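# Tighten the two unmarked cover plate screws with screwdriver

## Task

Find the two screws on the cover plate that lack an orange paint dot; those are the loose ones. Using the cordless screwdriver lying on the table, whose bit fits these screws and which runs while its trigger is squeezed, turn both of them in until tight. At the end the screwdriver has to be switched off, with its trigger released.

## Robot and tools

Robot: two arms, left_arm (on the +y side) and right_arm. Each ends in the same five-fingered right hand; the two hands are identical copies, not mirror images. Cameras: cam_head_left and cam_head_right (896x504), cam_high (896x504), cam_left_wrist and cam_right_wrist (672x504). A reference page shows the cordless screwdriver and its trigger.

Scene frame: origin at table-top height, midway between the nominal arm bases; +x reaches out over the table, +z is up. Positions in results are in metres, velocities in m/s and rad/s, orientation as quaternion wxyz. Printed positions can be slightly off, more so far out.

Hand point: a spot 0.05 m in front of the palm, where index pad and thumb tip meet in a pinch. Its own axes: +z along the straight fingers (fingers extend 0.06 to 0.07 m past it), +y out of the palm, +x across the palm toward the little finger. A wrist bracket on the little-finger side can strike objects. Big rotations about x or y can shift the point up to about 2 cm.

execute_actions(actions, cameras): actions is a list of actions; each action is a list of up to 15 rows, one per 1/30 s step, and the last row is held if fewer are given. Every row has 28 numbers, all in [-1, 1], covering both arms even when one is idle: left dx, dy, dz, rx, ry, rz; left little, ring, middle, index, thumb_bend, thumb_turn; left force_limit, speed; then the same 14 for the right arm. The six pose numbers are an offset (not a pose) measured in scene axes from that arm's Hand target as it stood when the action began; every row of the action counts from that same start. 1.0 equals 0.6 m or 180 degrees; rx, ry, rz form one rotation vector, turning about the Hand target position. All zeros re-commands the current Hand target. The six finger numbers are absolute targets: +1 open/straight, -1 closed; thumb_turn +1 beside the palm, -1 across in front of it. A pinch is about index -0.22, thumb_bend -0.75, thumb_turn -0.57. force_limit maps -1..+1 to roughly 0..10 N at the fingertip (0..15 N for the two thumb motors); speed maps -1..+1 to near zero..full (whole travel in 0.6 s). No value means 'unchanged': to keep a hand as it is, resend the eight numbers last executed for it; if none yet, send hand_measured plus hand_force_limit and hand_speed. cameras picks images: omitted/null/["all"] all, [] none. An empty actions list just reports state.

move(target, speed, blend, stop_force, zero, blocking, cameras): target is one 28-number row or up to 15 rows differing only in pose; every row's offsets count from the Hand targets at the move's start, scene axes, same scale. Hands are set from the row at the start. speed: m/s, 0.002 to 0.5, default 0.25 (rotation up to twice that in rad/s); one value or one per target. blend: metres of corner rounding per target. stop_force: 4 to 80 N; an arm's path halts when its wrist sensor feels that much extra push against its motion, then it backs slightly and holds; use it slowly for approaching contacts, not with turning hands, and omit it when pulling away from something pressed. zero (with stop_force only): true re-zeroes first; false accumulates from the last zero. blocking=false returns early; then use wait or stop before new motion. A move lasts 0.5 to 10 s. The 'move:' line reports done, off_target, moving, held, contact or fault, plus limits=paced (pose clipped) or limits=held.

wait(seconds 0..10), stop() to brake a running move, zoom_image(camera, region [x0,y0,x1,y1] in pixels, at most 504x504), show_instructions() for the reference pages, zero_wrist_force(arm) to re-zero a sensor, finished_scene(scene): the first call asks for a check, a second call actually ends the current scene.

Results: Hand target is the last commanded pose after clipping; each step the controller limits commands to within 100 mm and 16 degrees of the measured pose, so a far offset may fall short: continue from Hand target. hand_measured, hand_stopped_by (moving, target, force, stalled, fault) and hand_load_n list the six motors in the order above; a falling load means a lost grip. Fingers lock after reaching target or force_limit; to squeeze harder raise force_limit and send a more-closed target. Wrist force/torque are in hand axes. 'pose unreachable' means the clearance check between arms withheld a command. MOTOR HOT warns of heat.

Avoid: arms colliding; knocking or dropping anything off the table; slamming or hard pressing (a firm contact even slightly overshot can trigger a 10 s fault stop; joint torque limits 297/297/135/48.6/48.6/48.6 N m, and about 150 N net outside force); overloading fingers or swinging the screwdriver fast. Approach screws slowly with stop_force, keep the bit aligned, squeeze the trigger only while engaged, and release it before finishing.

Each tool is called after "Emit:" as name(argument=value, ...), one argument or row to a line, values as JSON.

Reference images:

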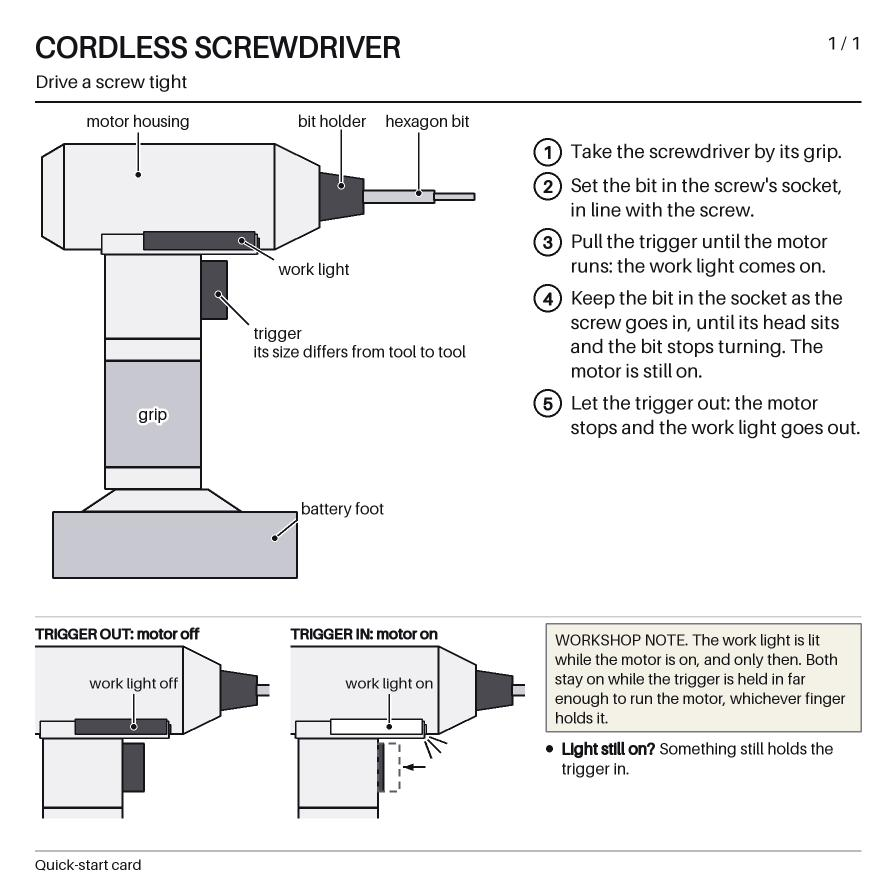

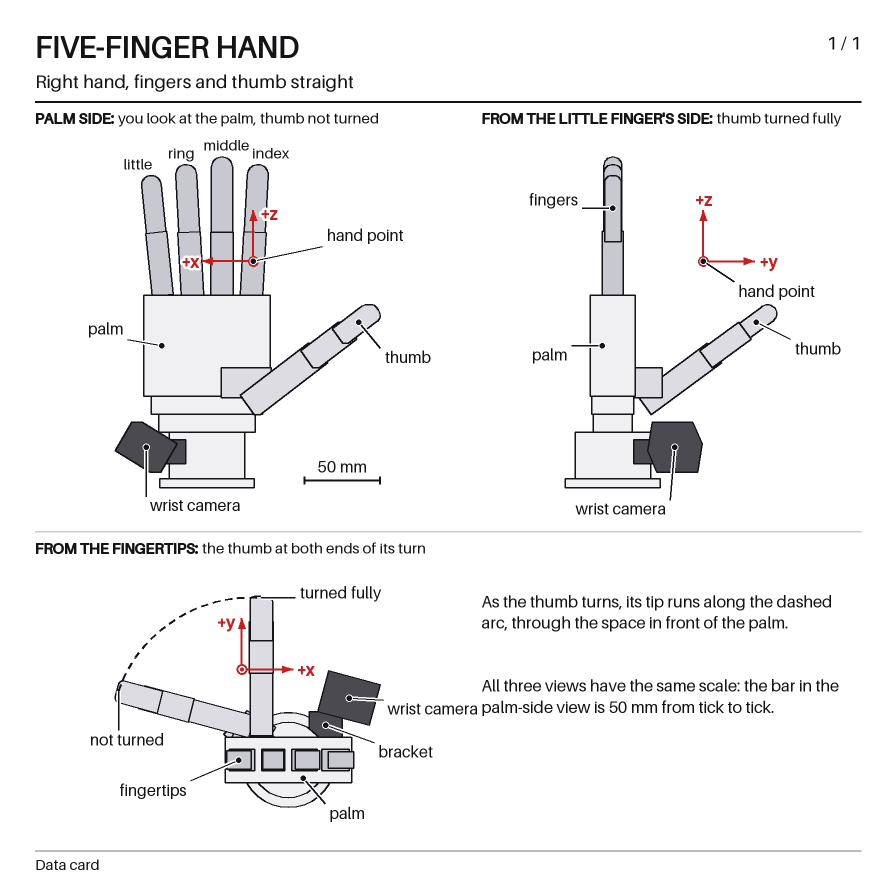

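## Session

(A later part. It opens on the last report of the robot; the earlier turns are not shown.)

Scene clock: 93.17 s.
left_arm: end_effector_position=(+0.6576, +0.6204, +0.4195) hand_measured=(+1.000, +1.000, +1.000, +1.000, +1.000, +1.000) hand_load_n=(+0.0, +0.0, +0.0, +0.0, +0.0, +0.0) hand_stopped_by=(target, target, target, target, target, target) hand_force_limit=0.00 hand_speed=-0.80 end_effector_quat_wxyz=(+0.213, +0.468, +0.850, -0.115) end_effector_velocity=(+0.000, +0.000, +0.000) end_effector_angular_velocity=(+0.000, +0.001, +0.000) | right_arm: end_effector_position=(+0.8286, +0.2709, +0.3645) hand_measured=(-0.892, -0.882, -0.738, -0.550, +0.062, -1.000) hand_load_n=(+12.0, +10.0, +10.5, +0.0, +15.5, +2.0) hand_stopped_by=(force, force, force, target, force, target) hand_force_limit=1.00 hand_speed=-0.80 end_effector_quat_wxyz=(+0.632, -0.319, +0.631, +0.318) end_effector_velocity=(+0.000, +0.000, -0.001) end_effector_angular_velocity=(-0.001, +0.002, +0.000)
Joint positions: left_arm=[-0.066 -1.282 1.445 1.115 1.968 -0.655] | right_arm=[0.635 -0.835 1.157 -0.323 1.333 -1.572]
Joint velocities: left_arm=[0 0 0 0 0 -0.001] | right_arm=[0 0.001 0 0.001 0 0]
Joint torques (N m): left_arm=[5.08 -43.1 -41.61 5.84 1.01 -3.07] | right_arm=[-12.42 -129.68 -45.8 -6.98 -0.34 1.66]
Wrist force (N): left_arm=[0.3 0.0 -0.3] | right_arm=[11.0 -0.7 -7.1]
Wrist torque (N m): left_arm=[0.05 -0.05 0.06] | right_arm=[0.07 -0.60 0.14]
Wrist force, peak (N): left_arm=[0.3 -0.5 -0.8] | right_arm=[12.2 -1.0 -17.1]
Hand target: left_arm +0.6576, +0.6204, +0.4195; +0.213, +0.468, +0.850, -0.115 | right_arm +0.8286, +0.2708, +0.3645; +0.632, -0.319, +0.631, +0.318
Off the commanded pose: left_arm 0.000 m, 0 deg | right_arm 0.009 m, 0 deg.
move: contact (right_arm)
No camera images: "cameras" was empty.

Emit:
move(
  target=[
    [0,0,0,0,0,0,1,1,1,1,1,1,0,-0.8,-0.0024,-0.0034,0,0,0,0,-0.98,-0.98,-1,-0.55,-0.96,-1,1,-0.8],
    [0,0,0,0,0,0,1,1,1,1,1,1,0,-0.8,-0.0087,0.0010,0.0057,0,0,0,-0.98,-0.98,-1,-0.55,-0.96,-1,1,-0.8],
  ],
  speed=[0.02,0.015],
  cameras=[],
)

Emit:
move(
  target=[0,0,0,0,0,0,1,1,1,1,1,1,0,-0.8,0.0112,0.0158,0,0,0,0,-0.98,-0.98,-1,-0.55,-0.96,-1,1,-0.8],
  speed=0.006,
  stop_force=8,
  cameras=[],
)

Scene clock: 94.27 s.
left_arm: end_effector_position=(+0.6576, +0.6204, +0.4195) hand_measured=(+1.000, +1.000, +1.000, +1.000, +1.000, +1.000) hand_load_n=(-0.5, +0.0, +0.0, +0.0, +0.0, +0.0) hand_stopped_by=(target, target, target, target, target, target) hand_force_limit=0.00 hand_speed=-0.80 end_effector_quat_wxyz=(+0.213, +0.468, +0.850, -0.115) end_effector_velocity=(+0.000, +0.000, +0.000) end_effector_angular_velocity=(+0.000, -0.001, -0.001) | right_arm: end_effector_position=(+0.8234, +0.2715, +0.3680) hand_measured=(-0.892, -0.882, -0.738, -0.550, +0.062, -1.000) hand_load_n=(+11.5, +10.0, +11.0, +0.0, +15.0, +2.0) hand_stopped_by=(force, force, force, target, force, target) hand_force_limit=1.00 hand_speed=-0.80 end_effector_quat_wxyz=(+0.632, -0.319, +0.631, +0.318) end_effector_velocity=(+0.000, +0.000, -0.001) end_effector_angular_velocity=(-0.001, +0.001, +0.000)
Joint positions: left_arm=[-0.066 -1.282 1.445 1.115 1.968 -0.655] | right_arm=[0.639 -0.842 1.163 -0.322 1.337 -1.572]
Joint velocities: left_arm=[0 0 0 0 0 0.001] | right_arm=[0 0 0 0.001 0 0]
Joint torques (N m): left_arm=[2.66 -46.07 -43.07 6.09 0.95 -3.54] | right_arm=[0.49 -118.97 -52.9 -3.8 0.7 1.18]
Wrist force (N): left_arm=[0.1 -0.2 -0.4] | right_arm=[10.0 -0.1 0.2]
Wrist torque (N m): left_arm=[0.03 -0.02 0.04] | right_arm=[-0.23 -0.37 0.09]
Wrist force, peak (N): left_arm=[0.7 -0.4 -1.0] | right_arm=[11.2 -0.5 -6.8]
Hand target: left_arm +0.6576, +0.6204, +0.4195; +0.213, +0.468, +0.850, -0.115 | right_arm +0.8234, +0.2714, +0.3679; +0.632, -0.319, +0.631, +0.318
Off the commanded pose: left_arm 0.000 m, 0 deg | right_arm 0.000 m, 0 deg.
move: done
No camera images: "cameras" was empty.

Scene clock: 95.60 s.
left_arm: end_effector_position=(+0.6576, +0.6204, +0.4195) hand_measured=(+1.000, +1.000, +1.000, +1.000, +1.000, +1.000) hand_load_n=(+0.0, +0.0, +0.0, +0.0, +0.0, +0.0) hand_stopped_by=(target, target, target, target, target, target) hand_force_limit=0.00 hand_speed=-0.80 end_effector_quat_wxyz=(+0.213, +0.468, +0.850, -0.115) end_effector_velocity=(+0.000, +0.000, +0.001) end_effector_angular_velocity=(+0.000, +0.000, +0.000) | right_arm: end_effector_position=(+0.8249, +0.2736, +0.3679) hand_measured=(-0.892, -0.882, -0.738, -0.550, +0.062, -1.000) hand_load_n=(+11.5, +10.0, +10.5, +0.0, +15.5, +2.0) hand_stopped_by=(force, force, force, target, force, target) hand_force_limit=1.00 hand_speed=-0.80 end_effector_quat_wxyz=(+0.632, -0.319, +0.631, +0.318) end_effector_velocity=(+0.000, +0.000, -0.002) end_effector_angular_velocity=(-0.001, +0.001, +0.000)
Joint positions: left_arm=[-0.066 -1.282 1.445 1.115 1.968 -0.655] | right_arm=[0.64 -0.837 1.155 -0.318 1.337 -1.572]
Joint velocities: left_arm=[0 -0.001 0 0 0 0] | right_arm=[0 0.002 0 -0.001 0 0]
Joint torques (N m): left_arm=[1.34 -43.92 -45.21 5.6 1.03 -3.51] | right_arm=[-9.24 -128.59 -45.81 -6.93 0.13 0.58]
Wrist force (N): left_arm=[0.3 -0.2 -0.5] | right_arm=[10.4 -0.4 -8.1]
Wrist torque (N m): left_arm=[0.03 -0.05 0.05] | right_arm=[0.12 -0.70 0.11]
Wrist force, peak (N): left_arm=[0.3 -0.6 -0.8] | right_arm=[12.0 -0.1 -18.9]
Hand target: left_arm +0.6576, +0.6204, +0.4195; +0.213, +0.468, +0.850, -0.115 | right_arm +0.8250, +0.2736, +0.3680; +0.632, -0.319, +0.631, +0.318
Off the commanded pose: left_arm 0.000 m, 0 deg | right_arm 0.009 m, 0 deg.
move: contact (right_arm)
No camera images: "cameras" was empty.

Emit:
move(
  target=[
    [0,0,0,0,0,0,1,1,1,1,1,1,0,-0.8,-0.0024,-0.0034,0,0,0,0,-0.98,-0.98,-1,-0.55,-0.96,-1,1,-0.8],
    [0,0,0,0,0,0,1,1,1,1,1,1,0,-0.8,0.0026,-0.0070,-0.0073,0,0,0,-0.98,-0.98,-1,-0.55,-0.96,-1,1,-0.8],
  ],
  speed=[0.02,0.015],
  cameras=[],
)

Emit:
move(
  target=[0,0,0,0,0,0,1,1,1,1,1,1,0,-0.8,0.0112,0.0158,0,0,0,0,-0.98,-0.98,-1,-0.55,-0.96,-1,1,-0.8],
  speed=0.006,
  stop_force=8,
  cameras=[],
)

Scene clock: 96.60 s.
left_arm: end_effector_position=(+0.6576, +0.6204, +0.4195) hand_measured=(+1.000, +1.000, +1.000, +1.000, +1.000, +1.000) hand_load_n=(+0.0, +0.0, +0.0, +0.0, +0.0, +0.0) hand_stopped_by=(target, target, target, target, target, target) hand_force_limit=0.00 hand_speed=-0.80 end_effector_quat_wxyz=(+0.213, +0.468, +0.850, -0.115) end_effector_velocity=(+0.000, +0.000, -0.001) end_effector_angular_velocity=(+0.000, +0.001, -0.001) | right_arm: end_effector_position=(+0.8266, +0.2693, +0.3635) hand_measured=(-0.892, -0.882, -0.738, -0.550, +0.062, -1.000) hand_load_n=(+11.0, +10.0, +11.0, +0.0, +15.5, +2.0) hand_stopped_by=(force, force, force, target, force, target) hand_force_limit=1.00 hand_speed=-0.80 end_effector_quat_wxyz=(+0.632, -0.319, +0.631, +0.318) end_effector_velocity=(+0.000, +0.000, -0.001) end_effector_angular_velocity=(-0.001, +0.001, +0.000)
Joint positions: left_arm=[-0.066 -1.282 1.445 1.115 1.968 -0.655] | right_arm=[0.635 -0.838 1.166 -0.327 1.333 -1.572]
Joint velocities: left_arm=[0 0.001 0 0 0 0.001] | right_arm=[0 0.001 0 0.001 0 0]
Joint torques (N m): left_arm=[0.06 -46.18 -44.56 5.78 0.77 -3.12] | right_arm=[-0.18 -118.25 -47.73 -4.46 -0.06 1.13]
Wrist force (N): left_arm=[0.3 -0.3 -0.2] | right_arm=[10.0 -0.1 -0.2]
Wrist torque (N m): left_arm=[-0.01 -0.06 0.05] | right_arm=[-0.21 -0.34 0.09]
Wrist force, peak (N): left_arm=[0.4 -0.2 -0.9] | right_arm=[10.4 -0.6 -8.2]
Hand target: left_arm +0.6576, +0.6204, +0.4195; +0.213, +0.468, +0.850, -0.115 | right_arm +0.8265, +0.2694, +0.3636; +0.632, -0.319, +0.631, +0.318
Off the commanded pose: left_arm 0.000 m, 0 deg | right_arm 0.000 m, 0 deg.
move: done
No camera images: "cameras" was empty.

Scene clock: 99.20 s.
left_arm: end_effector_position=(+0.6576, +0.6204, +0.4195) hand_measured=(+1.000, +1.000, +1.000, +1.000, +1.000, +1.000) hand_load_n=(+0.0, +0.0, +0.0, +0.0, +0.0, +0.0) hand_stopped_by=(target, target, target, target, target, target) hand_force_limit=0.00 hand_speed=-0.80 end_effector_quat_wxyz=(+0.213, +0.468, +0.850, -0.115) end_effector_velocity=(+0.000, +0.000, +0.001) end_effector_angular_velocity=(+0.000, -0.001, +0.000) | right_arm: end_effector_position=(+0.8320, +0.2772, +0.3636) hand_measured=(-0.892, -0.882, -0.738, -0.550, +0.062, -1.000) hand_load_n=(+11.5, +10.0, +11.0, +0.0, +15.5, +2.0) hand_stopped_by=(force, force, force, target, force, target) hand_force_limit=1.00 hand_speed=-0.80 end_effector_quat_wxyz=(+0.632, -0.319, +0.631, +0.318) end_effector_velocity=(+0.000, +0.000, -0.001) end_effector_angular_velocity=(-0.002, +0.002, +0.000)
Joint positions: left_arm=[-0.066 -1.282 1.445 1.115 1.968 -0.655] | right_arm=[0.638 -0.822 1.136 -0.315 1.335 -1.572]
Joint velocities: left_arm=[0 -0.001 0 0 0 0] | right_arm=[0 0.001 0 0.002 0 0]
Joint torques (N m): left_arm=[1.26 -47.08 -46.13 5.59 1.5 -2.7] | right_arm=[-8.61 -130.07 -45.81 -6.76 -0.1 1.86]
Wrist force (N): left_arm=[0.4 -0.3 -0.2] | right_arm=[10.6 -0.8 -7.3]
Wrist torque (N m): left_arm=[0.00 -0.07 0.06] | right_arm=[0.05 -0.62 0.12]
Wrist force, peak (N): left_arm=[0.4 -0.3 -0.8] | right_arm=[12.1 -0.5 -18.3]
Hand target: left_arm +0.6576, +0.6204, +0.4195; +0.213, +0.468, +0.850, -0.115 | right_arm +0.8321, +0.2772, +0.3636; +0.632, -0.319, +0.631, +0.318
Off the commanded pose: left_arm 0.000 m, 0 deg | right_arm 0.002 m, 0 deg.
move: contact (right_arm)
No camera images: "cameras" was empty.

Emit:
move(
  target=[
    [0,0,0,0,0,0,1,1,1,1,1,1,0,-0.8,-0.0087,-0.0122,0,0,0,0,-0.98,-0.98,-1,-0.55,-0.96,-1,1,-0.8],
    [0,0,0,0,0,0,1,1,1,1,1,1,0,-0.8,-0.0083,-0.0125,0.0083,0,0,0,-0.98,-0.98,-1,-0.55,-0.96,-1,1,-0.8],
  ],
  speed=[0.02,0.015],
  cameras=[],
)

Emit:
move(
  target=[0,0,0,0,0,0,1,1,1,1,1,1,0,-0.8,0.0108,0.0152,0,0,0,0,-0.98,-0.98,-1,-0.96,-0.96,-1,1,-0.5],
  speed=0.004,
  stop_force=9,
  cameras=["cam_high"],
)

Emit:
zoom_image(
  camera="cam_high",
  region=[410, 140, 480, 210],
)

Scene clock: 100.43 s.
left_arm: end_effector_position=(+0.6576, +0.6204, +0.4195) hand_measured=(+1.000, +1.000, +1.000, +1.000, +1.000, +1.000) hand_load_n=(+0.0, +0.0, +0.0, +0.0, +0.0, +0.0) hand_stopped_by=(target, target, target, target, target, target) hand_force_limit=0.00 hand_speed=-0.80 end_effector_quat_wxyz=(+0.213, +0.468, +0.850, -0.115) end_effector_velocity=(+0.000, +0.000, +0.000) end_effector_angular_velocity=(+0.000, +0.000, +0.000) | right_arm: end_effector_position=(+0.8271, +0.2697, +0.3687) hand_measured=(-0.892, -0.882, -0.738, -0.550, +0.062, -1.000) hand_load_n=(+11.5, +10.0, +11.0, +0.0, +15.5, +2.5) hand_stopped_by=(force, force, force, target, force, target) hand_force_limit=1.00 hand_speed=-0.80 end_effector_quat_wxyz=(+0.632, -0.319, +0.631, +0.318) end_effector_velocity=(+0.000, +0.000, +0.000) end_effector_angular_velocity=(+0.000, +0.001, +0.000)
Joint positions: left_arm=[-0.066 -1.282 1.445 1.115 1.968 -0.655] | right_arm=[0.635 -0.84 1.159 -0.319 1.333 -1.572]
Joint velocities: left_arm=[0 0 0 0.001 0 0] | right_arm=[0 0 0 0.001 0 0]
Joint torques (N m): left_arm=[2.18 -45 -45.83 5.36 0.95 -3.04] | right_arm=[-13.28 -115.5 -48.91 -5.25 -1.48 1.88]
Wrist force (N): left_arm=[0.4 -0.2 -0.5] | right_arm=[10.1 -0.2 0.1]
Wrist torque (N m): left_arm=[0.03 -0.07 0.07] | right_arm=[-0.24 -0.37 0.10]
Wrist force, peak (N): left_arm=[0.5 -0.3 -0.9] | right_arm=[10.7 -0.8 -7.3]
Hand target: left_arm +0.6576, +0.6204, +0.4195; +0.213, +0.468, +0.850, -0.115 | right_arm +0.8271, +0.2697, +0.3685; +0.632, -0.319, +0.631, +0.318
Off the commanded pose: left_arm 0.000 m, 0 deg | right_arm 0.000 m, 0 deg.
move: done
No camera images: "cameras" was empty.

Scene clock: 102.03 s.
left_arm: end_effector_position=(+0.6576, +0.6204, +0.4195) hand_measured=(+1.000, +1.000, +1.000, +1.000, +1.000, +1.000) hand_load_n=(+0.0, +0.0, +0.0, +0.0, +0.0, +0.0) hand_stopped_by=(target, target, target, target, target, target) hand_force_limit=0.00 hand_speed=-0.80 end_effector_quat_wxyz=(+0.213, +0.468, +0.850, -0.115) end_effector_velocity=(+0.000, +0.000, +0.000) end_effector_angular_velocity=(+0.001, +0.000, +0.000) | right_arm: end_effector_position=(+0.8284, +0.2716, +0.3686) hand_measured=(-0.892, -0.882, -0.738, -0.850, +0.062, -1.000) hand_load_n=(+12.0, +10.5, +11.0, +10.5, +15.5, +2.0) hand_stopped_by=(force, force, force, force, force, target) hand_force_limit=1.00 hand_speed=-0.50 end_effector_quat_wxyz=(+0.632, -0.319, +0.631, +0.318) end_effector_velocity=(+0.000, +0.000, +0.000) end_effector_angular_velocity=(+0.000, +0.000, +0.000)
Joint positions: left_arm=[-0.066 -1.282 1.445 1.115 1.968 -0.655] | right_arm=[0.636 -0.836 1.153 -0.316 1.333 -1.572]
Joint velocities: left_arm=[0 0 0 0 -0.001 0] | right_arm=[0 0 0 0 0 0]
Joint torques (N m): left_arm=[2.67 -47.55 -48.06 5.51 0.89 -3.37] | right_arm=[-10.83 -125.67 -43.3 -5.61 0.1 1.95]
Wrist force (N): left_arm=[0.1 -0.3 -0.3] | right_arm=[7.8 0.3 -4.0]
Wrist torque (N m): left_arm=[0.01 -0.03 0.04] | right_arm=[-0.18 -0.68 -0.04]
Wrist force, peak (N): left_arm=[0.2 -0.3 -0.7] | right_arm=[8.9 1.6 -10.8]
Hand target: left_arm +0.6576, +0.6204, +0.4195; +0.213, +0.468, +0.850, -0.115 | right_arm +0.8284, +0.2716, +0.3686; +0.632, -0.319, +0.631, +0.318
Off the commanded pose: left_arm 0.000 m, 0 deg | right_arm 0.009 m, 0 deg.
move: contact (right_arm)
Images, in order (width x height): cam_high 896x504.

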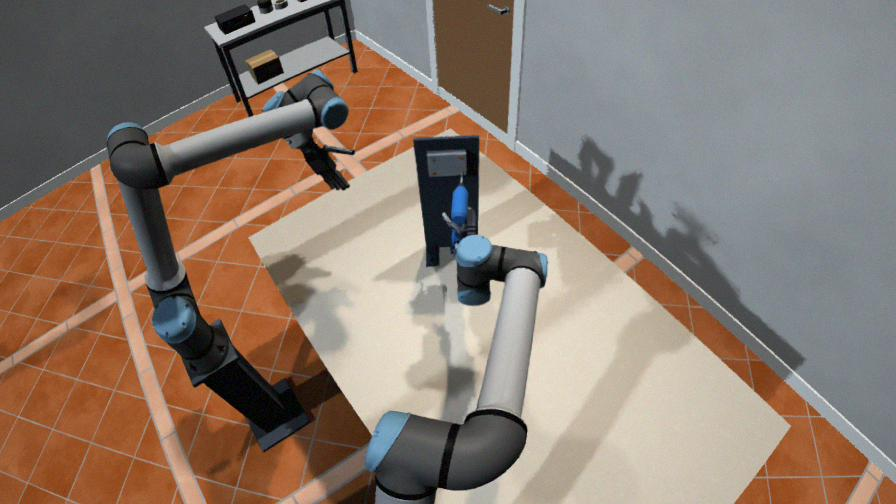

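Scaled by 7.200.

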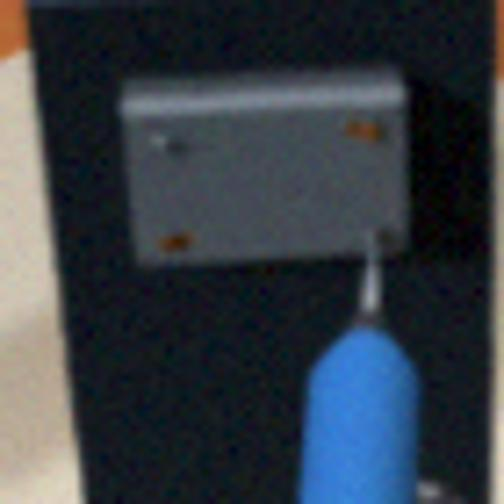

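Emit:
move(
  target=[0,0,0,0,0,0,1,1,1,1,1,1,0,-0.8,0.0058,0.0082,0,0,0,0,-0.98,-0.98,-1,-0.96,-0.96,-1,1,-0.5],
  speed=0.004,
  stop_force=14,
  zero=false,
  cameras=["cam_head_left"],
)

Emit:
zoom_image(
  camera="cam_head_left",
  region=[280, 60, 400, 180],
)

Scene clock: 104.33 s.
left_arm: end_effector_position=(+0.6576, +0.6204, +0.4195) hand_measured=(+1.000, +1.000, +1.000, +1.000, +1.000, +1.000) hand_load_n=(+0.5, +0.0, +0.0, +0.0, +0.0, +0.0) hand_stopped_by=(target, target, target, target, target, target) hand_force_limit=0.00 hand_speed=-0.80 end_effector_quat_wxyz=(+0.213, +0.468, +0.850, -0.115) end_effector_velocity=(+0.000, +0.000, +0.000) end_effector_angular_velocity=(-0.001, +0.000, -0.001) | right_arm: end_effector_position=(+0.8305, +0.2745, +0.3685) hand_measured=(-0.892, -0.882, -0.738, -0.850, +0.062, -1.000) hand_load_n=(+11.5, +9.5, +10.5, +10.0, +16.0, +1.5) hand_stopped_by=(force, force, force, force, force, target) hand_force_limit=1.00 hand_speed=-0.50 end_effector_quat_wxyz=(+0.632, -0.319, +0.631, +0.318) end_effector_velocity=(+0.000, +0.000, +0.001) end_effector_angular_velocity=(+0.000, -0.001, +0.000)
Joint positions: left_arm=[-0.066 -1.282 1.445 1.115 1.968 -0.655] | right_arm=[0.637 -0.83 1.142 -0.312 1.334 -1.572]
Joint velocities: left_arm=[0 0 0 0 0.001 0] | right_arm=[0 0 0 0 0 0]
Joint torques (N m): left_arm=[3.47 -45.45 -46.62 5.29 0.47 -3.02] | right_arm=[-6.26 -124.78 -54.18 -5.13 0.33 1.86]
Wrist force (N): left_arm=[0.3 -0.3 0.0] | right_arm=[9.1 3.8 -6.4]
Wrist torque (N m): left_arm=[0.00 -0.07 0.05] | right_arm=[-0.31 -0.71 -0.13]
Wrist force, peak (N): left_arm=[0.6 0.0 -0.9] | right_arm=[8.2 2.0 -14.0]
Hand target: left_arm +0.6576, +0.6204, +0.4195; +0.213, +0.468, +0.850, -0.115 | right_arm +0.8305, +0.2745, +0.3686; +0.632, -0.319, +0.631, +0.318
Off the commanded pose: left_arm 0.000 m, 0 deg | right_arm 0.002 m, 0 deg.
move: contact (right_arm)
Images, in order (width x height): cam_head_left 896x504.

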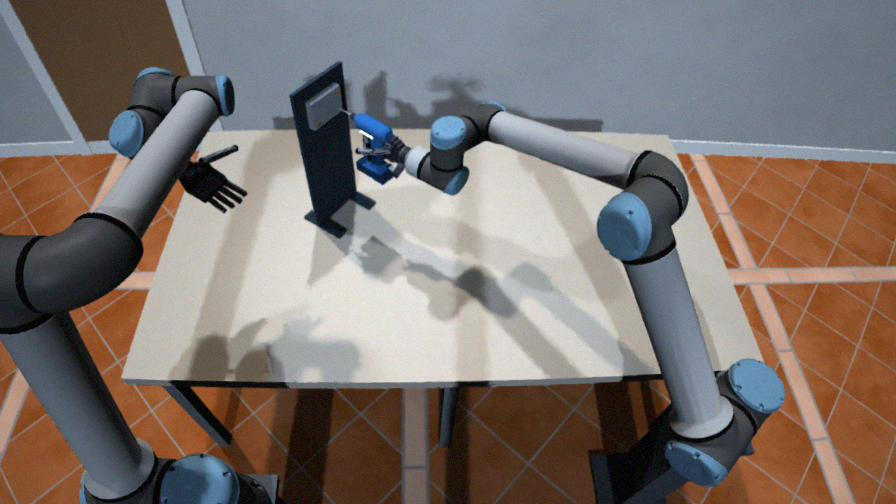

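Scaled by 4.200.

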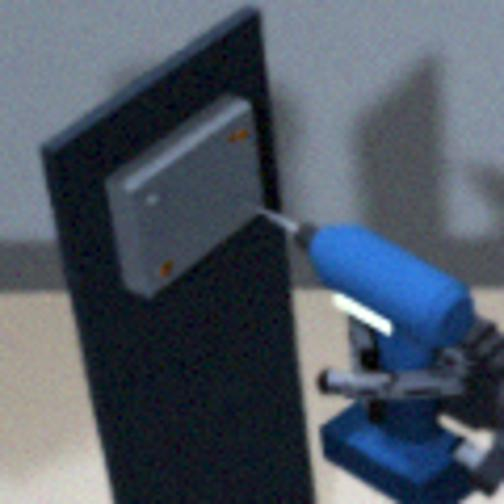

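Emit:
move(
  target=[0,0,0,0,0,0,1,1,1,1,1,1,0,-0.8,0.0048,0.0068,0,0,0,0,-0.98,-0.98,-1,-0.96,-0.96,-1,1,-0.5],
  speed=0.003,
  stop_force=16,
  zero=false,
  cameras=[],
)

Emit:
wait(
  seconds=1,
  cameras=[],
)

Scene clock: 105.33 s.
left_arm: end_effector_position=(+0.6576, +0.6204, +0.4195) hand_measured=(+1.000, +1.000, +1.000, +1.000, +1.000, +1.000) hand_load_n=(+0.0, +0.0, +0.5, +0.0, +0.0, +0.0) hand_stopped_by=(target, target, target, target, target, target) hand_force_limit=0.00 hand_speed=-0.80 end_effector_quat_wxyz=(+0.213, +0.468, +0.850, -0.115) end_effector_velocity=(+0.000, +0.000, +0.000) end_effector_angular_velocity=(-0.001, +0.000, +0.001) | right_arm: end_effector_position=(+0.8306, +0.2746, +0.3686) hand_measured=(-0.892, -0.882, -0.738, -0.850, +0.062, -1.000) hand_load_n=(+11.5, +9.5, +10.0, +10.5, +16.0, +1.5) hand_stopped_by=(force, force, force, force, force, target) hand_force_limit=1.00 hand_speed=-0.50 end_effector_quat_wxyz=(+0.632, -0.319, +0.631, +0.318) end_effector_velocity=(+0.000, +0.000, -0.001) end_effector_angular_velocity=(+0.000, +0.000, +0.000)
Joint positions: left_arm=[-0.066 -1.282 1.445 1.115 1.968 -0.655] | right_arm=[0.637 -0.83 1.141 -0.312 1.334 -1.572]
Joint velocities: left_arm=[0 0 0 -0.001 0 -0.001] | right_arm=[0 0.001 0 0 0 0]
Joint torques (N m): left_arm=[-0.01 -45.04 -46.62 5.3 0.57 -3.16] | right_arm=[-5.09 -126.21 -55.5 -6.98 1.74 1.92]
Wrist force (N): left_arm=[0.2 -0.4 -0.7] | right_arm=[13.1 3.8 -15.6]
Wrist torque (N m): left_arm=[0.02 -0.03 0.05] | right_arm=[-0.04 -0.89 0.00]
Wrist force, peak (N): left_arm=[0.4 -0.3 -0.7] | right_arm=[14.3 4.3 -24.4]
Hand target: left_arm +0.6576, +0.6204, +0.4195; +0.213, +0.468, +0.850, -0.115 | right_arm +0.8306, +0.2746, +0.3687; +0.632, -0.319, +0.631, +0.318
Off the commanded pose: left_arm 0.000 m, 0 deg | right_arm 0.005 m, 0 deg.
move: contact (right_arm)
No camera images: "cameras" was empty.

Scene clock: 106.33 s.
left_arm: end_effector_position=(+0.6576, +0.6204, +0.4195) hand_measured=(+1.000, +1.000, +1.000, +1.000, +1.000, +1.000) hand_load_n=(+0.0, +0.0, +0.0, +0.0, +0.0, +0.0) hand_stopped_by=(target, target, target, target, target, target) hand_force_limit=0.00 hand_speed=-0.80 end_effector_quat_wxyz=(+0.213, +0.468, +0.850, -0.115) end_effector_velocity=(+0.000, +0.000, +0.000) end_effector_angular_velocity=(+0.000, +0.001, +0.002) | right_arm: end_effector_position=(+0.8306, +0.2746, +0.3687) hand_measured=(-0.892, -0.882, -0.738, -0.850, +0.062, -1.000) hand_load_n=(+12.0, +9.5, +10.0, +10.5, +16.0, +1.5) hand_stopped_by=(force, force, force, force, force, target) hand_force_limit=1.00 hand_speed=-0.50 end_effector_quat_wxyz=(+0.632, -0.319, +0.631, +0.318) end_effector_velocity=(+0.000, +0.000, +0.000) end_effector_angular_velocity=(+0.000, +0.000, +0.000)
Joint positions: left_arm=[-0.066 -1.282 1.445 1.115 1.968 -0.655] | right_arm=[0.637 -0.83 1.141 -0.312 1.334 -1.572]
Joint velocities: left_arm=[0 0 0 0 -0.001 -0.002] | right_arm=[0 0 0 0 0 0]
Joint torques (N m): left_arm=[-1.82 -45.3 -46.39 5.67 0.85 -3.45] | right_arm=[-4.58 -123.78 -58.45 -4.41 1.8 2]
Wrist force (N): left_arm=[0.2 0.1 -0.4] | right_arm=[14.0 4.3 -17.5]
Wrist torque (N m): left_arm=[0.07 -0.03 0.05] | right_arm=[0.12 -0.86 0.05]
Wrist force, peak (N): left_arm=[0.6 -0.2 -0.5] | right_arm=[14.0 3.8 -18.1]
Hand target: left_arm +0.6576, +0.6204, +0.4195; +0.213, +0.468, +0.850, -0.115 | right_arm +0.8306, +0.2746, +0.3687; +0.632, -0.319, +0.631, +0.318
Off the commanded pose: left_arm 0.000 m, 0 deg | right_arm 0.005 m, 0 deg.
wait: 1.00 s; at rest by 0.17 s
No camera images: "cameras" was empty.

Emit:
wait(
  seconds=0.1,
  cameras=["cam_head_left","cam_high","cam_left_wrist"],
)

Emit:
zoom_image(
  camera="cam_head_left",
  region=[310, 70, 390, 150],
)

Emit:
zoom_image(
  camera="cam_high",
  region=[430, 140, 490, 200],
)

Emit:
zoom_image(
  camera="cam_left_wrist",
  region=[270, 310, 370, 410],
)

Scene clock: 106.73 s.
left_arm: end_effector_position=(+0.6576, +0.6204, +0.4195) hand_measured=(+1.000, +1.000, +1.000, +1.000, +1.000, +1.000) hand_load_n=(+0.0, +0.0, +0.0, +0.0, +0.0, +0.0) hand_stopped_by=(target, target, target, target, target, target) hand_force_limit=0.00 hand_speed=-0.80 end_effector_quat_wxyz=(+0.213, +0.468, +0.850, -0.115) end_effector_velocity=(+0.000, +0.000, +0.000) end_effector_angular_velocity=(+0.001, -0.001, -0.002) | right_arm: end_effector_position=(+0.8306, +0.2746, +0.3687) hand_measured=(-0.892, -0.882, -0.738, -0.850, +0.062, -1.000) hand_load_n=(+11.5, +9.5, +10.5, +10.5, +16.0, +1.5) hand_stopped_by=(force, force, force, force, force, target) hand_force_limit=1.00 hand_speed=-0.50 end_effector_quat_wxyz=(+0.632, -0.319, +0.631, +0.318) end_effector_velocity=(+0.001, +0.000, -0.001) end_effector_angular_velocity=(-0.001, +0.001, -0.001)
Joint positions: left_arm=[-0.066 -1.282 1.445 1.115 1.968 -0.655] | right_arm=[0.637 -0.83 1.141 -0.311 1.334 -1.572]
Joint velocities: left_arm=[0 0 0 0 -0.001 0.002] | right_arm=[0 0.001 0 0 0 0]
Joint torques (N m): left_arm=[2.06 -44.49 -47.41 5.04 1.25 -3.04] | right_arm=[-5.01 -122.77 -56.21 -6.01 1.71 1.87]
Wrist force (N): left_arm=[0.2 -0.5 -0.6] | right_arm=[14.3 3.9 -18.7]
Wrist torque (N m): left_arm=[0.00 -0.04 0.05] | right_arm=[0.12 -0.80 0.02]
Wrist force, peak (N): left_arm=[0.2 -0.5 -0.6] | right_arm=[14.3 3.9 -18.7]
Hand target: left_arm +0.6576, +0.6204, +0.4195; +0.213, +0.468, +0.850, -0.115 | right_arm +0.8306, +0.2746, +0.3687; +0.632, -0.319, +0.631, +0.318
Off the commanded pose: left_arm 0.000 m, 0 deg | right_arm 0.005 m, 0 deg.
wait: 0.10 s; at rest from the start
Images, in order (width x height): cam_head_left 896x504, cam_high 896x504, cam_left_wrist 672x504.

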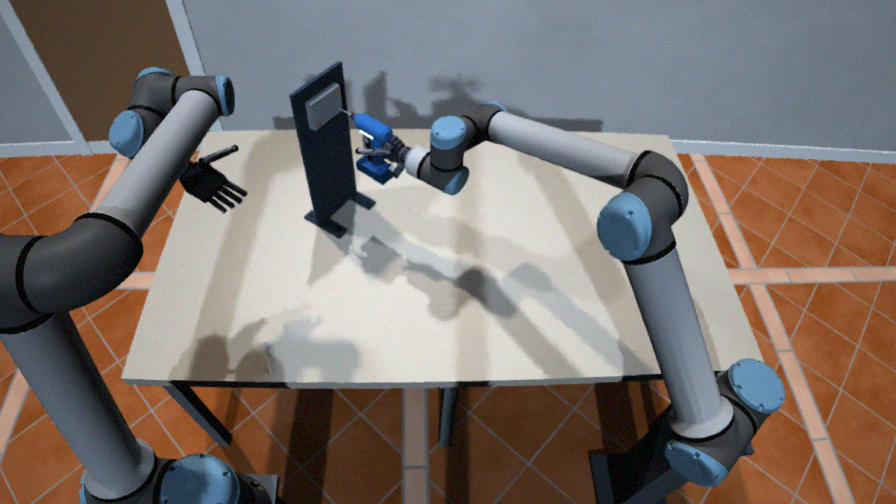

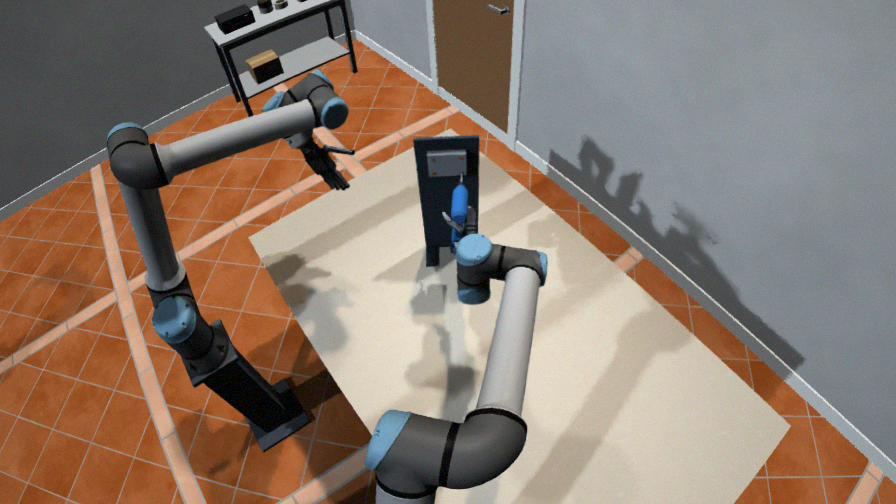

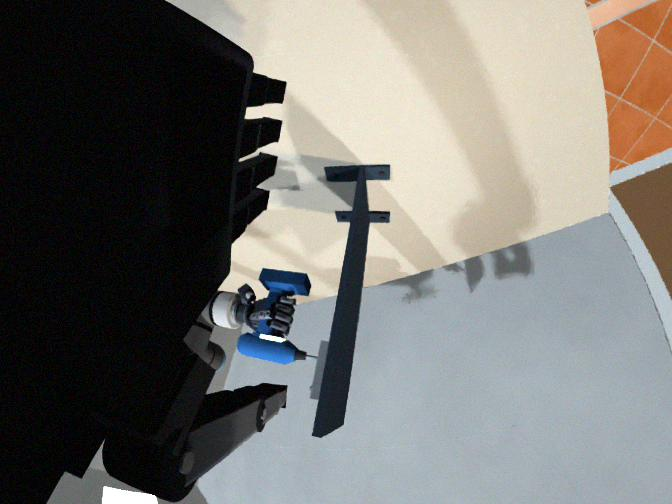

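Scaled by 6.300.

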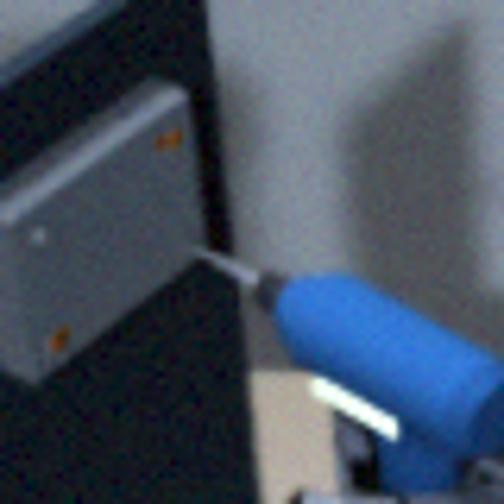

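Scaled by 8.400.

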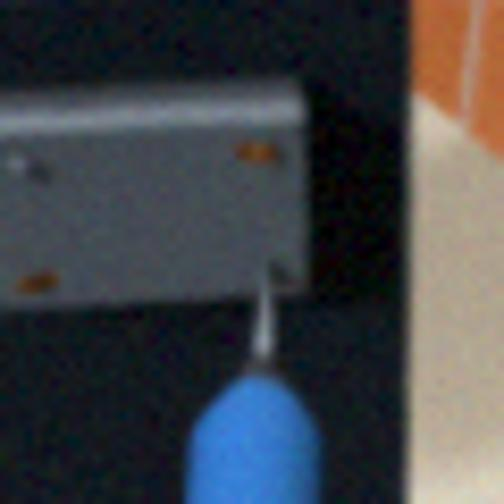

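Scaled by 5.040 from the camera's 672x504 image, which has a finer 960x720 frame.

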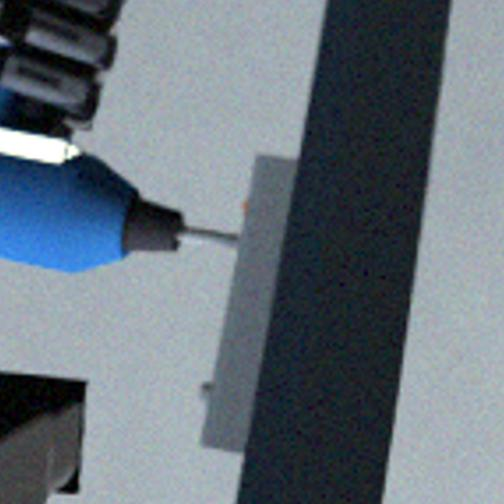

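Emit:
move(
  target=[0,0,0,0,0,0,1,1,1,1,1,1,0,-0.8,0.0036,0.0051,0,0,0,0,-0.98,-0.98,-1,-0.96,-0.96,-1,1,-0.5],
  speed=0.003,
  stop_force=26,
  zero=false,
  cameras=[],
)

Scene clock: 108.57 s.
left_arm: end_effector_position=(+0.6576, +0.6204, +0.4195) hand_measured=(+1.000, +1.000, +1.000, +1.000, +1.000, +1.000) hand_load_n=(+0.0, +0.0, +0.0, +0.0, +0.0, +0.0) hand_stopped_by=(target, target, target, target, target, target) hand_force_limit=0.00 hand_speed=-0.80 end_effector_quat_wxyz=(+0.213, +0.468, +0.850, -0.115) end_effector_velocity=(+0.000, +0.000, +0.000) end_effector_angular_velocity=(+0.000, +0.000, +0.000) | right_arm: end_effector_position=(+0.8309, +0.2750, +0.3686) hand_measured=(-0.892, -0.882, -0.738, -0.850, +0.062, -1.000) hand_load_n=(+11.0, +8.5, +9.0, +10.0, +16.5, +0.5) hand_stopped_by=(force, force, force, force, force, target) hand_force_limit=1.00 hand_speed=-0.50 end_effector_quat_wxyz=(+0.632, -0.319, +0.631, +0.318) end_effector_velocity=(+0.000, +0.000, +0.000) end_effector_angular_velocity=(+0.000, +0.000, +0.000)
Joint positions: left_arm=[-0.066 -1.282 1.445 1.115 1.968 -0.655] | right_arm=[0.637 -0.829 1.14 -0.311 1.334 -1.572]
Joint velocities: left_arm=[0.001 0 0 0 0 0] | right_arm=[0 0 0 0 0 0]
Joint torques (N m): left_arm=[0.45 -48.41 -47.49 5.74 0.99 -2.66] | right_arm=[-21.45 -125.11 -59.3 -7.96 2.21 1.9]
Wrist force (N): left_arm=[0.1 -0.3 -0.4] | right_arm=[17.4 7.5 -26.3]
Wrist torque (N m): left_arm=[0.00 -0.02 0.03] | right_arm=[0.13 -0.66 -0.03]
Wrist force, peak (N): left_arm=[0.7 -0.2 -0.5] | right_arm=[19.1 6.1 -38.4]
Hand target: left_arm +0.6576, +0.6204, +0.4195; +0.213, +0.468, +0.850, -0.115 | right_arm +0.8309, +0.2750, +0.3686; +0.632, -0.319, +0.631, +0.318
Off the commanded pose: left_arm 0.000 m, 0 deg | right_arm 0.003 m, 0 deg.
move: contact (right_arm)
No camera images: "cameras" was empty.

Emit:
move(
  target=[0,0,0,0,0,0,1,1,1,1,1,1,0,-0.8,-0.0087,-0.0122,0,0,0,0,-0.98,-0.98,-1,-0.55,-0.96,-1,1,-0.5],
  speed=0.01,
  cameras=["cam_high","cam_head_right","cam_left_wrist"],
)

Emit:
zoom_image(
  camera="cam_left_wrist",
  region=[270, 310, 370, 410],
)

Emit:
zoom_image(
  camera="cam_high",
  region=[430, 140, 490, 200],
)

Scene clock: 109.93 s.
left_arm: end_effector_position=(+0.6576, +0.6204, +0.4195) hand_measured=(+1.000, +1.000, +1.000, +1.000, +1.000, +1.000) hand_load_n=(+0.0, +0.0, +0.0, +0.0, +0.0, +0.0) hand_stopped_by=(target, target, target, target, target, target) hand_force_limit=0.00 hand_speed=-0.80 end_effector_quat_wxyz=(+0.213, +0.468, +0.850, -0.115) end_effector_velocity=(+0.000, +0.000, +0.000) end_effector_angular_velocity=(+0.000, +0.000, +0.000) | right_arm: end_effector_position=(+0.8257, +0.2676, +0.3686) hand_measured=(-0.892, -0.882, -0.738, -0.550, +0.062, -1.000) hand_load_n=(+10.0, +9.0, +10.0, +0.0, +16.0, +2.5) hand_stopped_by=(force, force, force, target, force, target) hand_force_limit=1.00 hand_speed=-0.50 end_effector_quat_wxyz=(+0.632, -0.319, +0.631, +0.318) end_effector_velocity=(+0.000, +0.000, +0.000) end_effector_angular_velocity=(+0.000, +0.000, +0.000)
Joint positions: left_arm=[-0.066 -1.282 1.445 1.115 1.968 -0.655] | right_arm=[0.634 -0.845 1.167 -0.323 1.332 -1.572]
Joint velocities: left_arm=[0 0 0 0.001 0 -0.001] | right_arm=[0 0.001 -0.001 0.001 0 0]
Joint torques (N m): left_arm=[-0.86 -46.46 -45.71 5.46 1.25 -2.71] | right_arm=[-10.79 -111.11 -56.2 -4.34 -1.04 1.76]
Wrist force (N): left_arm=[0.3 -0.1 -0.8] | right_arm=[10.0 -0.3 -0.2]
Wrist torque (N m): left_arm=[0.06 -0.04 0.05] | right_arm=[-0.23 -0.35 0.09]
Wrist force, peak (N): left_arm=[0.5 -0.7 -0.5] | right_arm=[18.0 7.3 -26.6]
Hand target: left_arm +0.6576, +0.6204, +0.4195; +0.213, +0.468, +0.850, -0.115 | right_arm +0.8257, +0.2676, +0.3686; +0.632, -0.319, +0.631, +0.318
Off the commanded pose: left_arm 0.000 m, 0 deg | right_arm 0.000 m, 0 deg.
move: done
Images, in order (width x height): cam_head_right 896x504, cam_high 896x504, cam_left_wrist 672x504.

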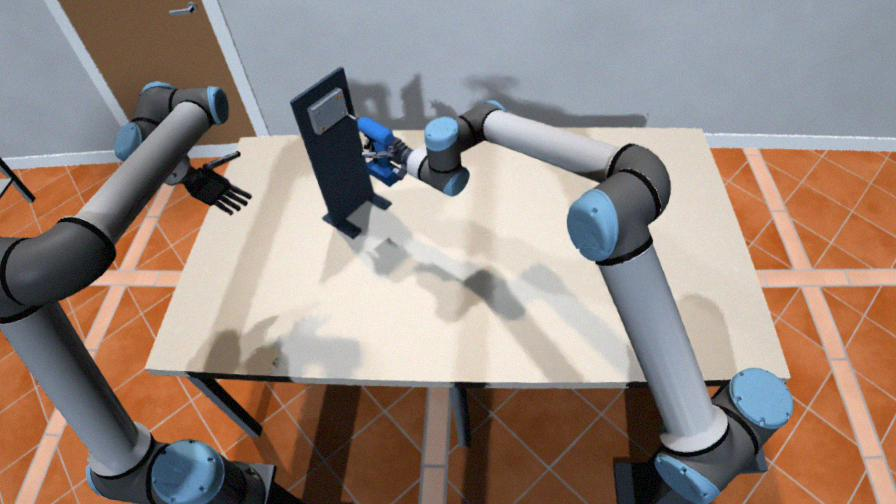

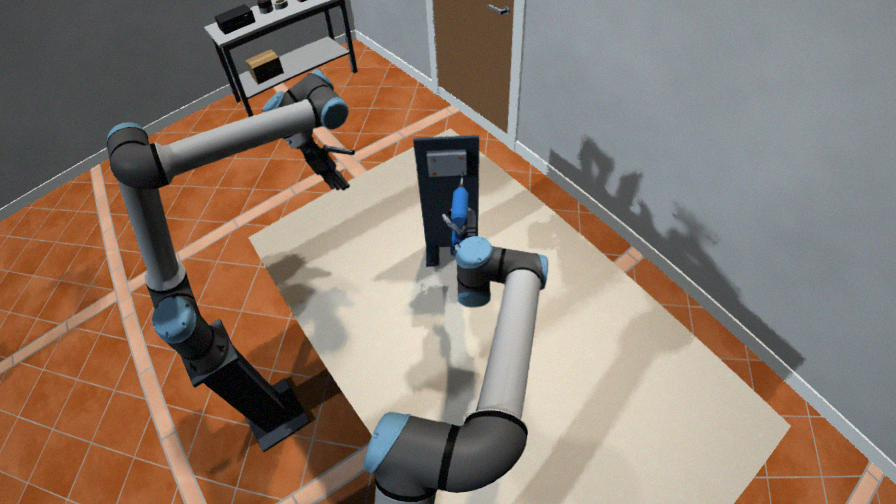

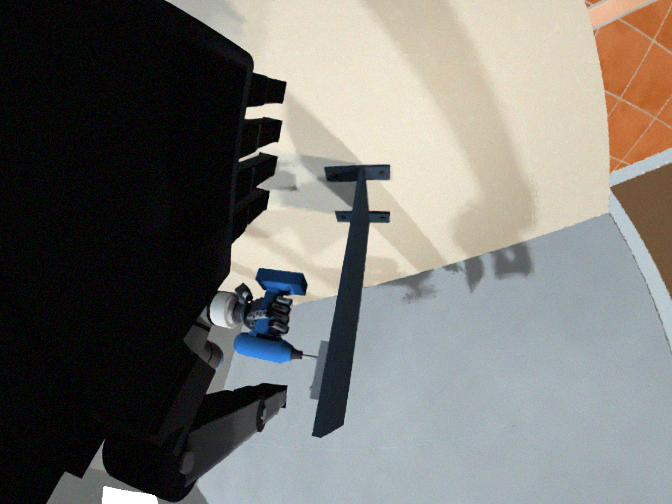

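Scaled by 5.040 from the camera's 672x504 image, which has a finer 960x720 frame.

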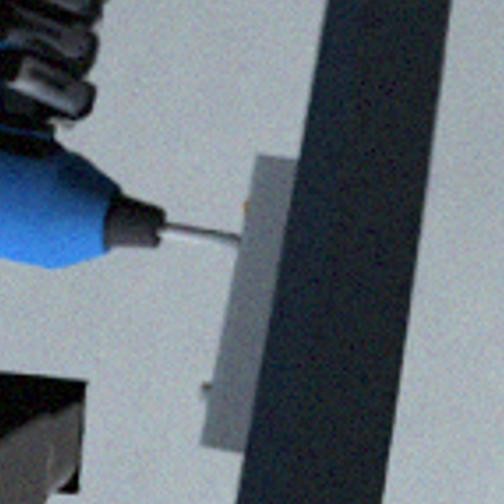

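Scaled by 8.400.

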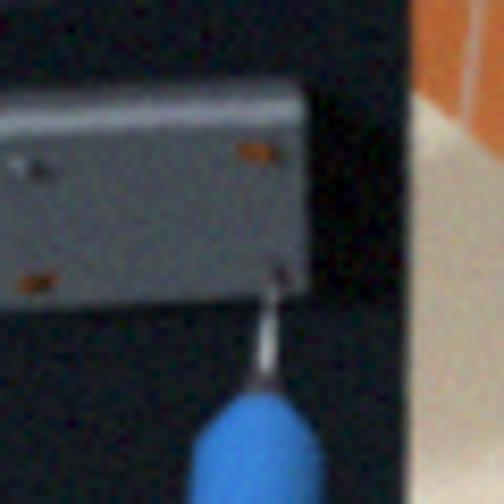

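Emit:
zoom_image(
  camera="cam_high",
  region=[425, 145, 475, 185],
)

Emit:
zoom_image(
  camera="cam_head_right",
  region=[300, 80, 370, 140],
)

Scaled by 10.080.

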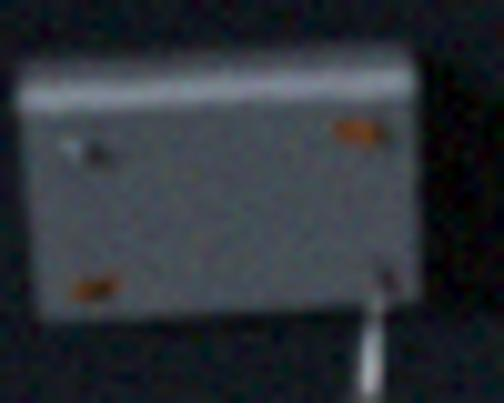

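Scaled by 7.200.

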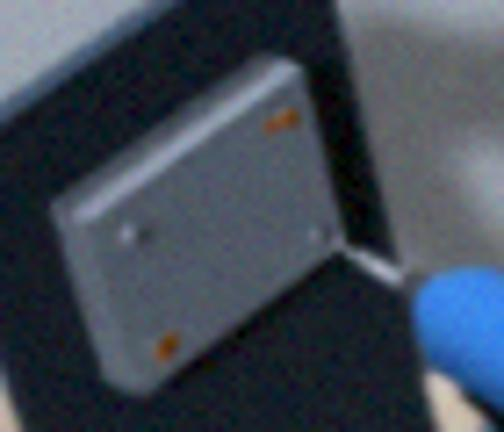

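Emit:
move(
  target=[0,0,0,0,0,0,1,1,1,1,1,1,0,-0.8,-0.0034,0.0024,0,0,0,0,-0.98,-0.98,-1,-0.55,-0.96,-1,1,-0.5],
  speed=0.015,
  cameras=[],
)

Emit:
move(
  target=[0,0,0,0,0,0,1,1,1,1,1,1,0,-0.8,0.0116,0.0163,0,0,0,0,-0.98,-0.98,-1,-0.55,-0.96,-1,1,-0.5],
  speed=0.006,
  stop_force=8,
  cameras=[],
)

Scene clock: 111.00 s.
left_arm: end_effector_position=(+0.6576, +0.6204, +0.4195) hand_measured=(+1.000, +1.000, +1.000, +1.000, +1.000, +1.000) hand_load_n=(+0.0, +0.0, +0.0, +0.0, +0.0, +0.0) hand_stopped_by=(target, target, target, target, target, target) hand_force_limit=0.00 hand_speed=-0.80 end_effector_quat_wxyz=(+0.213, +0.468, +0.850, -0.115) end_effector_velocity=(+0.000, +0.000, +0.000) end_effector_angular_velocity=(-0.001, +0.001, +0.001) | right_arm: end_effector_position=(+0.8236, +0.2691, +0.3685) hand_measured=(-0.892, -0.882, -0.738, -0.550, +0.062, -1.000) hand_load_n=(+10.0, +9.0, +10.5, +0.0, +16.0, +2.5) hand_stopped_by=(force, force, force, target, force, target) hand_force_limit=1.00 hand_speed=-0.50 end_effector_quat_wxyz=(+0.632, -0.319, +0.631, +0.318) end_effector_velocity=(+0.000, +0.000, -0.001) end_effector_angular_velocity=(-0.001, +0.001, +0.000)
Joint positions: left_arm=[-0.066 -1.282 1.445 1.115 1.968 -0.655] | right_arm=[0.637 -0.845 1.167 -0.323 1.335 -1.572]
Joint velocities: left_arm=[0 -0.001 0 0.001 0 -0.001] | right_arm=[0 0 0 0.001 0 0]
Joint torques (N m): left_arm=[1.12 -48.24 -45.96 5.35 0.71 -3.76] | right_arm=[7.96 -128.77 -43.22 -6.71 1.75 1.64]
Wrist force (N): left_arm=[0.2 0.0 -0.4] | right_arm=[9.7 0.0 -0.1]
Wrist torque (N m): left_arm=[0.06 -0.05 0.06] | right_arm=[-0.18 -0.30 0.08]
Wrist force, peak (N): left_arm=[0.6 0.2 -0.8] | right_arm=[10.6 -0.2 0.0]
Hand target: left_arm +0.6576, +0.6204, +0.4195; +0.213, +0.468, +0.850, -0.115 | right_arm +0.8237, +0.2691, +0.3686; +0.632, -0.319, +0.631, +0.318
Off the commanded pose: left_arm 0.000 m, 0 deg | right_arm 0.000 m, 0 deg.
move: done
No camera images: "cameras" was empty.

Scene clock: 113.27 s.
left_arm: end_effector_position=(+0.6576, +0.6204, +0.4195) hand_measured=(+1.000, +1.000, +1.000, +1.000, +1.000, +1.000) hand_load_n=(+0.0, -0.5, +0.0, -0.5, -0.5, +0.0) hand_stopped_by=(target, target, target, target, target, target) hand_force_limit=0.00 hand_speed=-0.80 end_effector_quat_wxyz=(+0.213, +0.468, +0.850, -0.115) end_effector_velocity=(+0.000, +0.000, +0.000) end_effector_angular_velocity=(+0.001, -0.001, -0.002) | right_arm: end_effector_position=(+0.8281, +0.2754, +0.3686) hand_measured=(-0.892, -0.882, -0.738, -0.550, +0.062, -1.000) hand_load_n=(+10.0, +9.0, +10.5, +0.0, +16.0, +2.5) hand_stopped_by=(force, force, force, target, force, target) hand_force_limit=1.00 hand_speed=-0.50 end_effector_quat_wxyz=(+0.632, -0.319, +0.631, +0.318) end_effector_velocity=(+0.000, +0.000, +0.001) end_effector_angular_velocity=(+0.001, +0.000, +0.000)
Joint positions: left_arm=[-0.066 -1.282 1.445 1.115 1.968 -0.655] | right_arm=[0.639 -0.832 1.144 -0.313 1.336 -1.572]
Joint velocities: left_arm=[0 0 0 -0.001 0 0.002] | right_arm=[0 -0.001 0 0 0 0]
Joint torques (N m): left_arm=[-0.18 -47.54 -46.57 5.19 0.65 -2.61] | right_arm=[-7.67 -129.15 -45.55 -6.5 -0.18 0.82]
Wrist force (N): left_arm=[0.0 -0.2 -0.4] | right_arm=[12.4 0.7 -7.7]
Wrist torque (N m): left_arm=[0.02 -0.02 0.04] | right_arm=[0.31 -0.99 0.28]
Wrist force, peak (N): left_arm=[0.8 -0.2 -0.7] | right_arm=[11.8 -0.6 -19.2]
Hand target: left_arm +0.6576, +0.6204, +0.4195; +0.213, +0.468, +0.850, -0.115 | right_arm +0.8281, +0.2753, +0.3686; +0.632, -0.319, +0.631, +0.318
Off the commanded pose: left_arm 0.000 m, 0 deg | right_arm 0.004 m, 0 deg.
move: contact (right_arm)
No camera images: "cameras" was empty.


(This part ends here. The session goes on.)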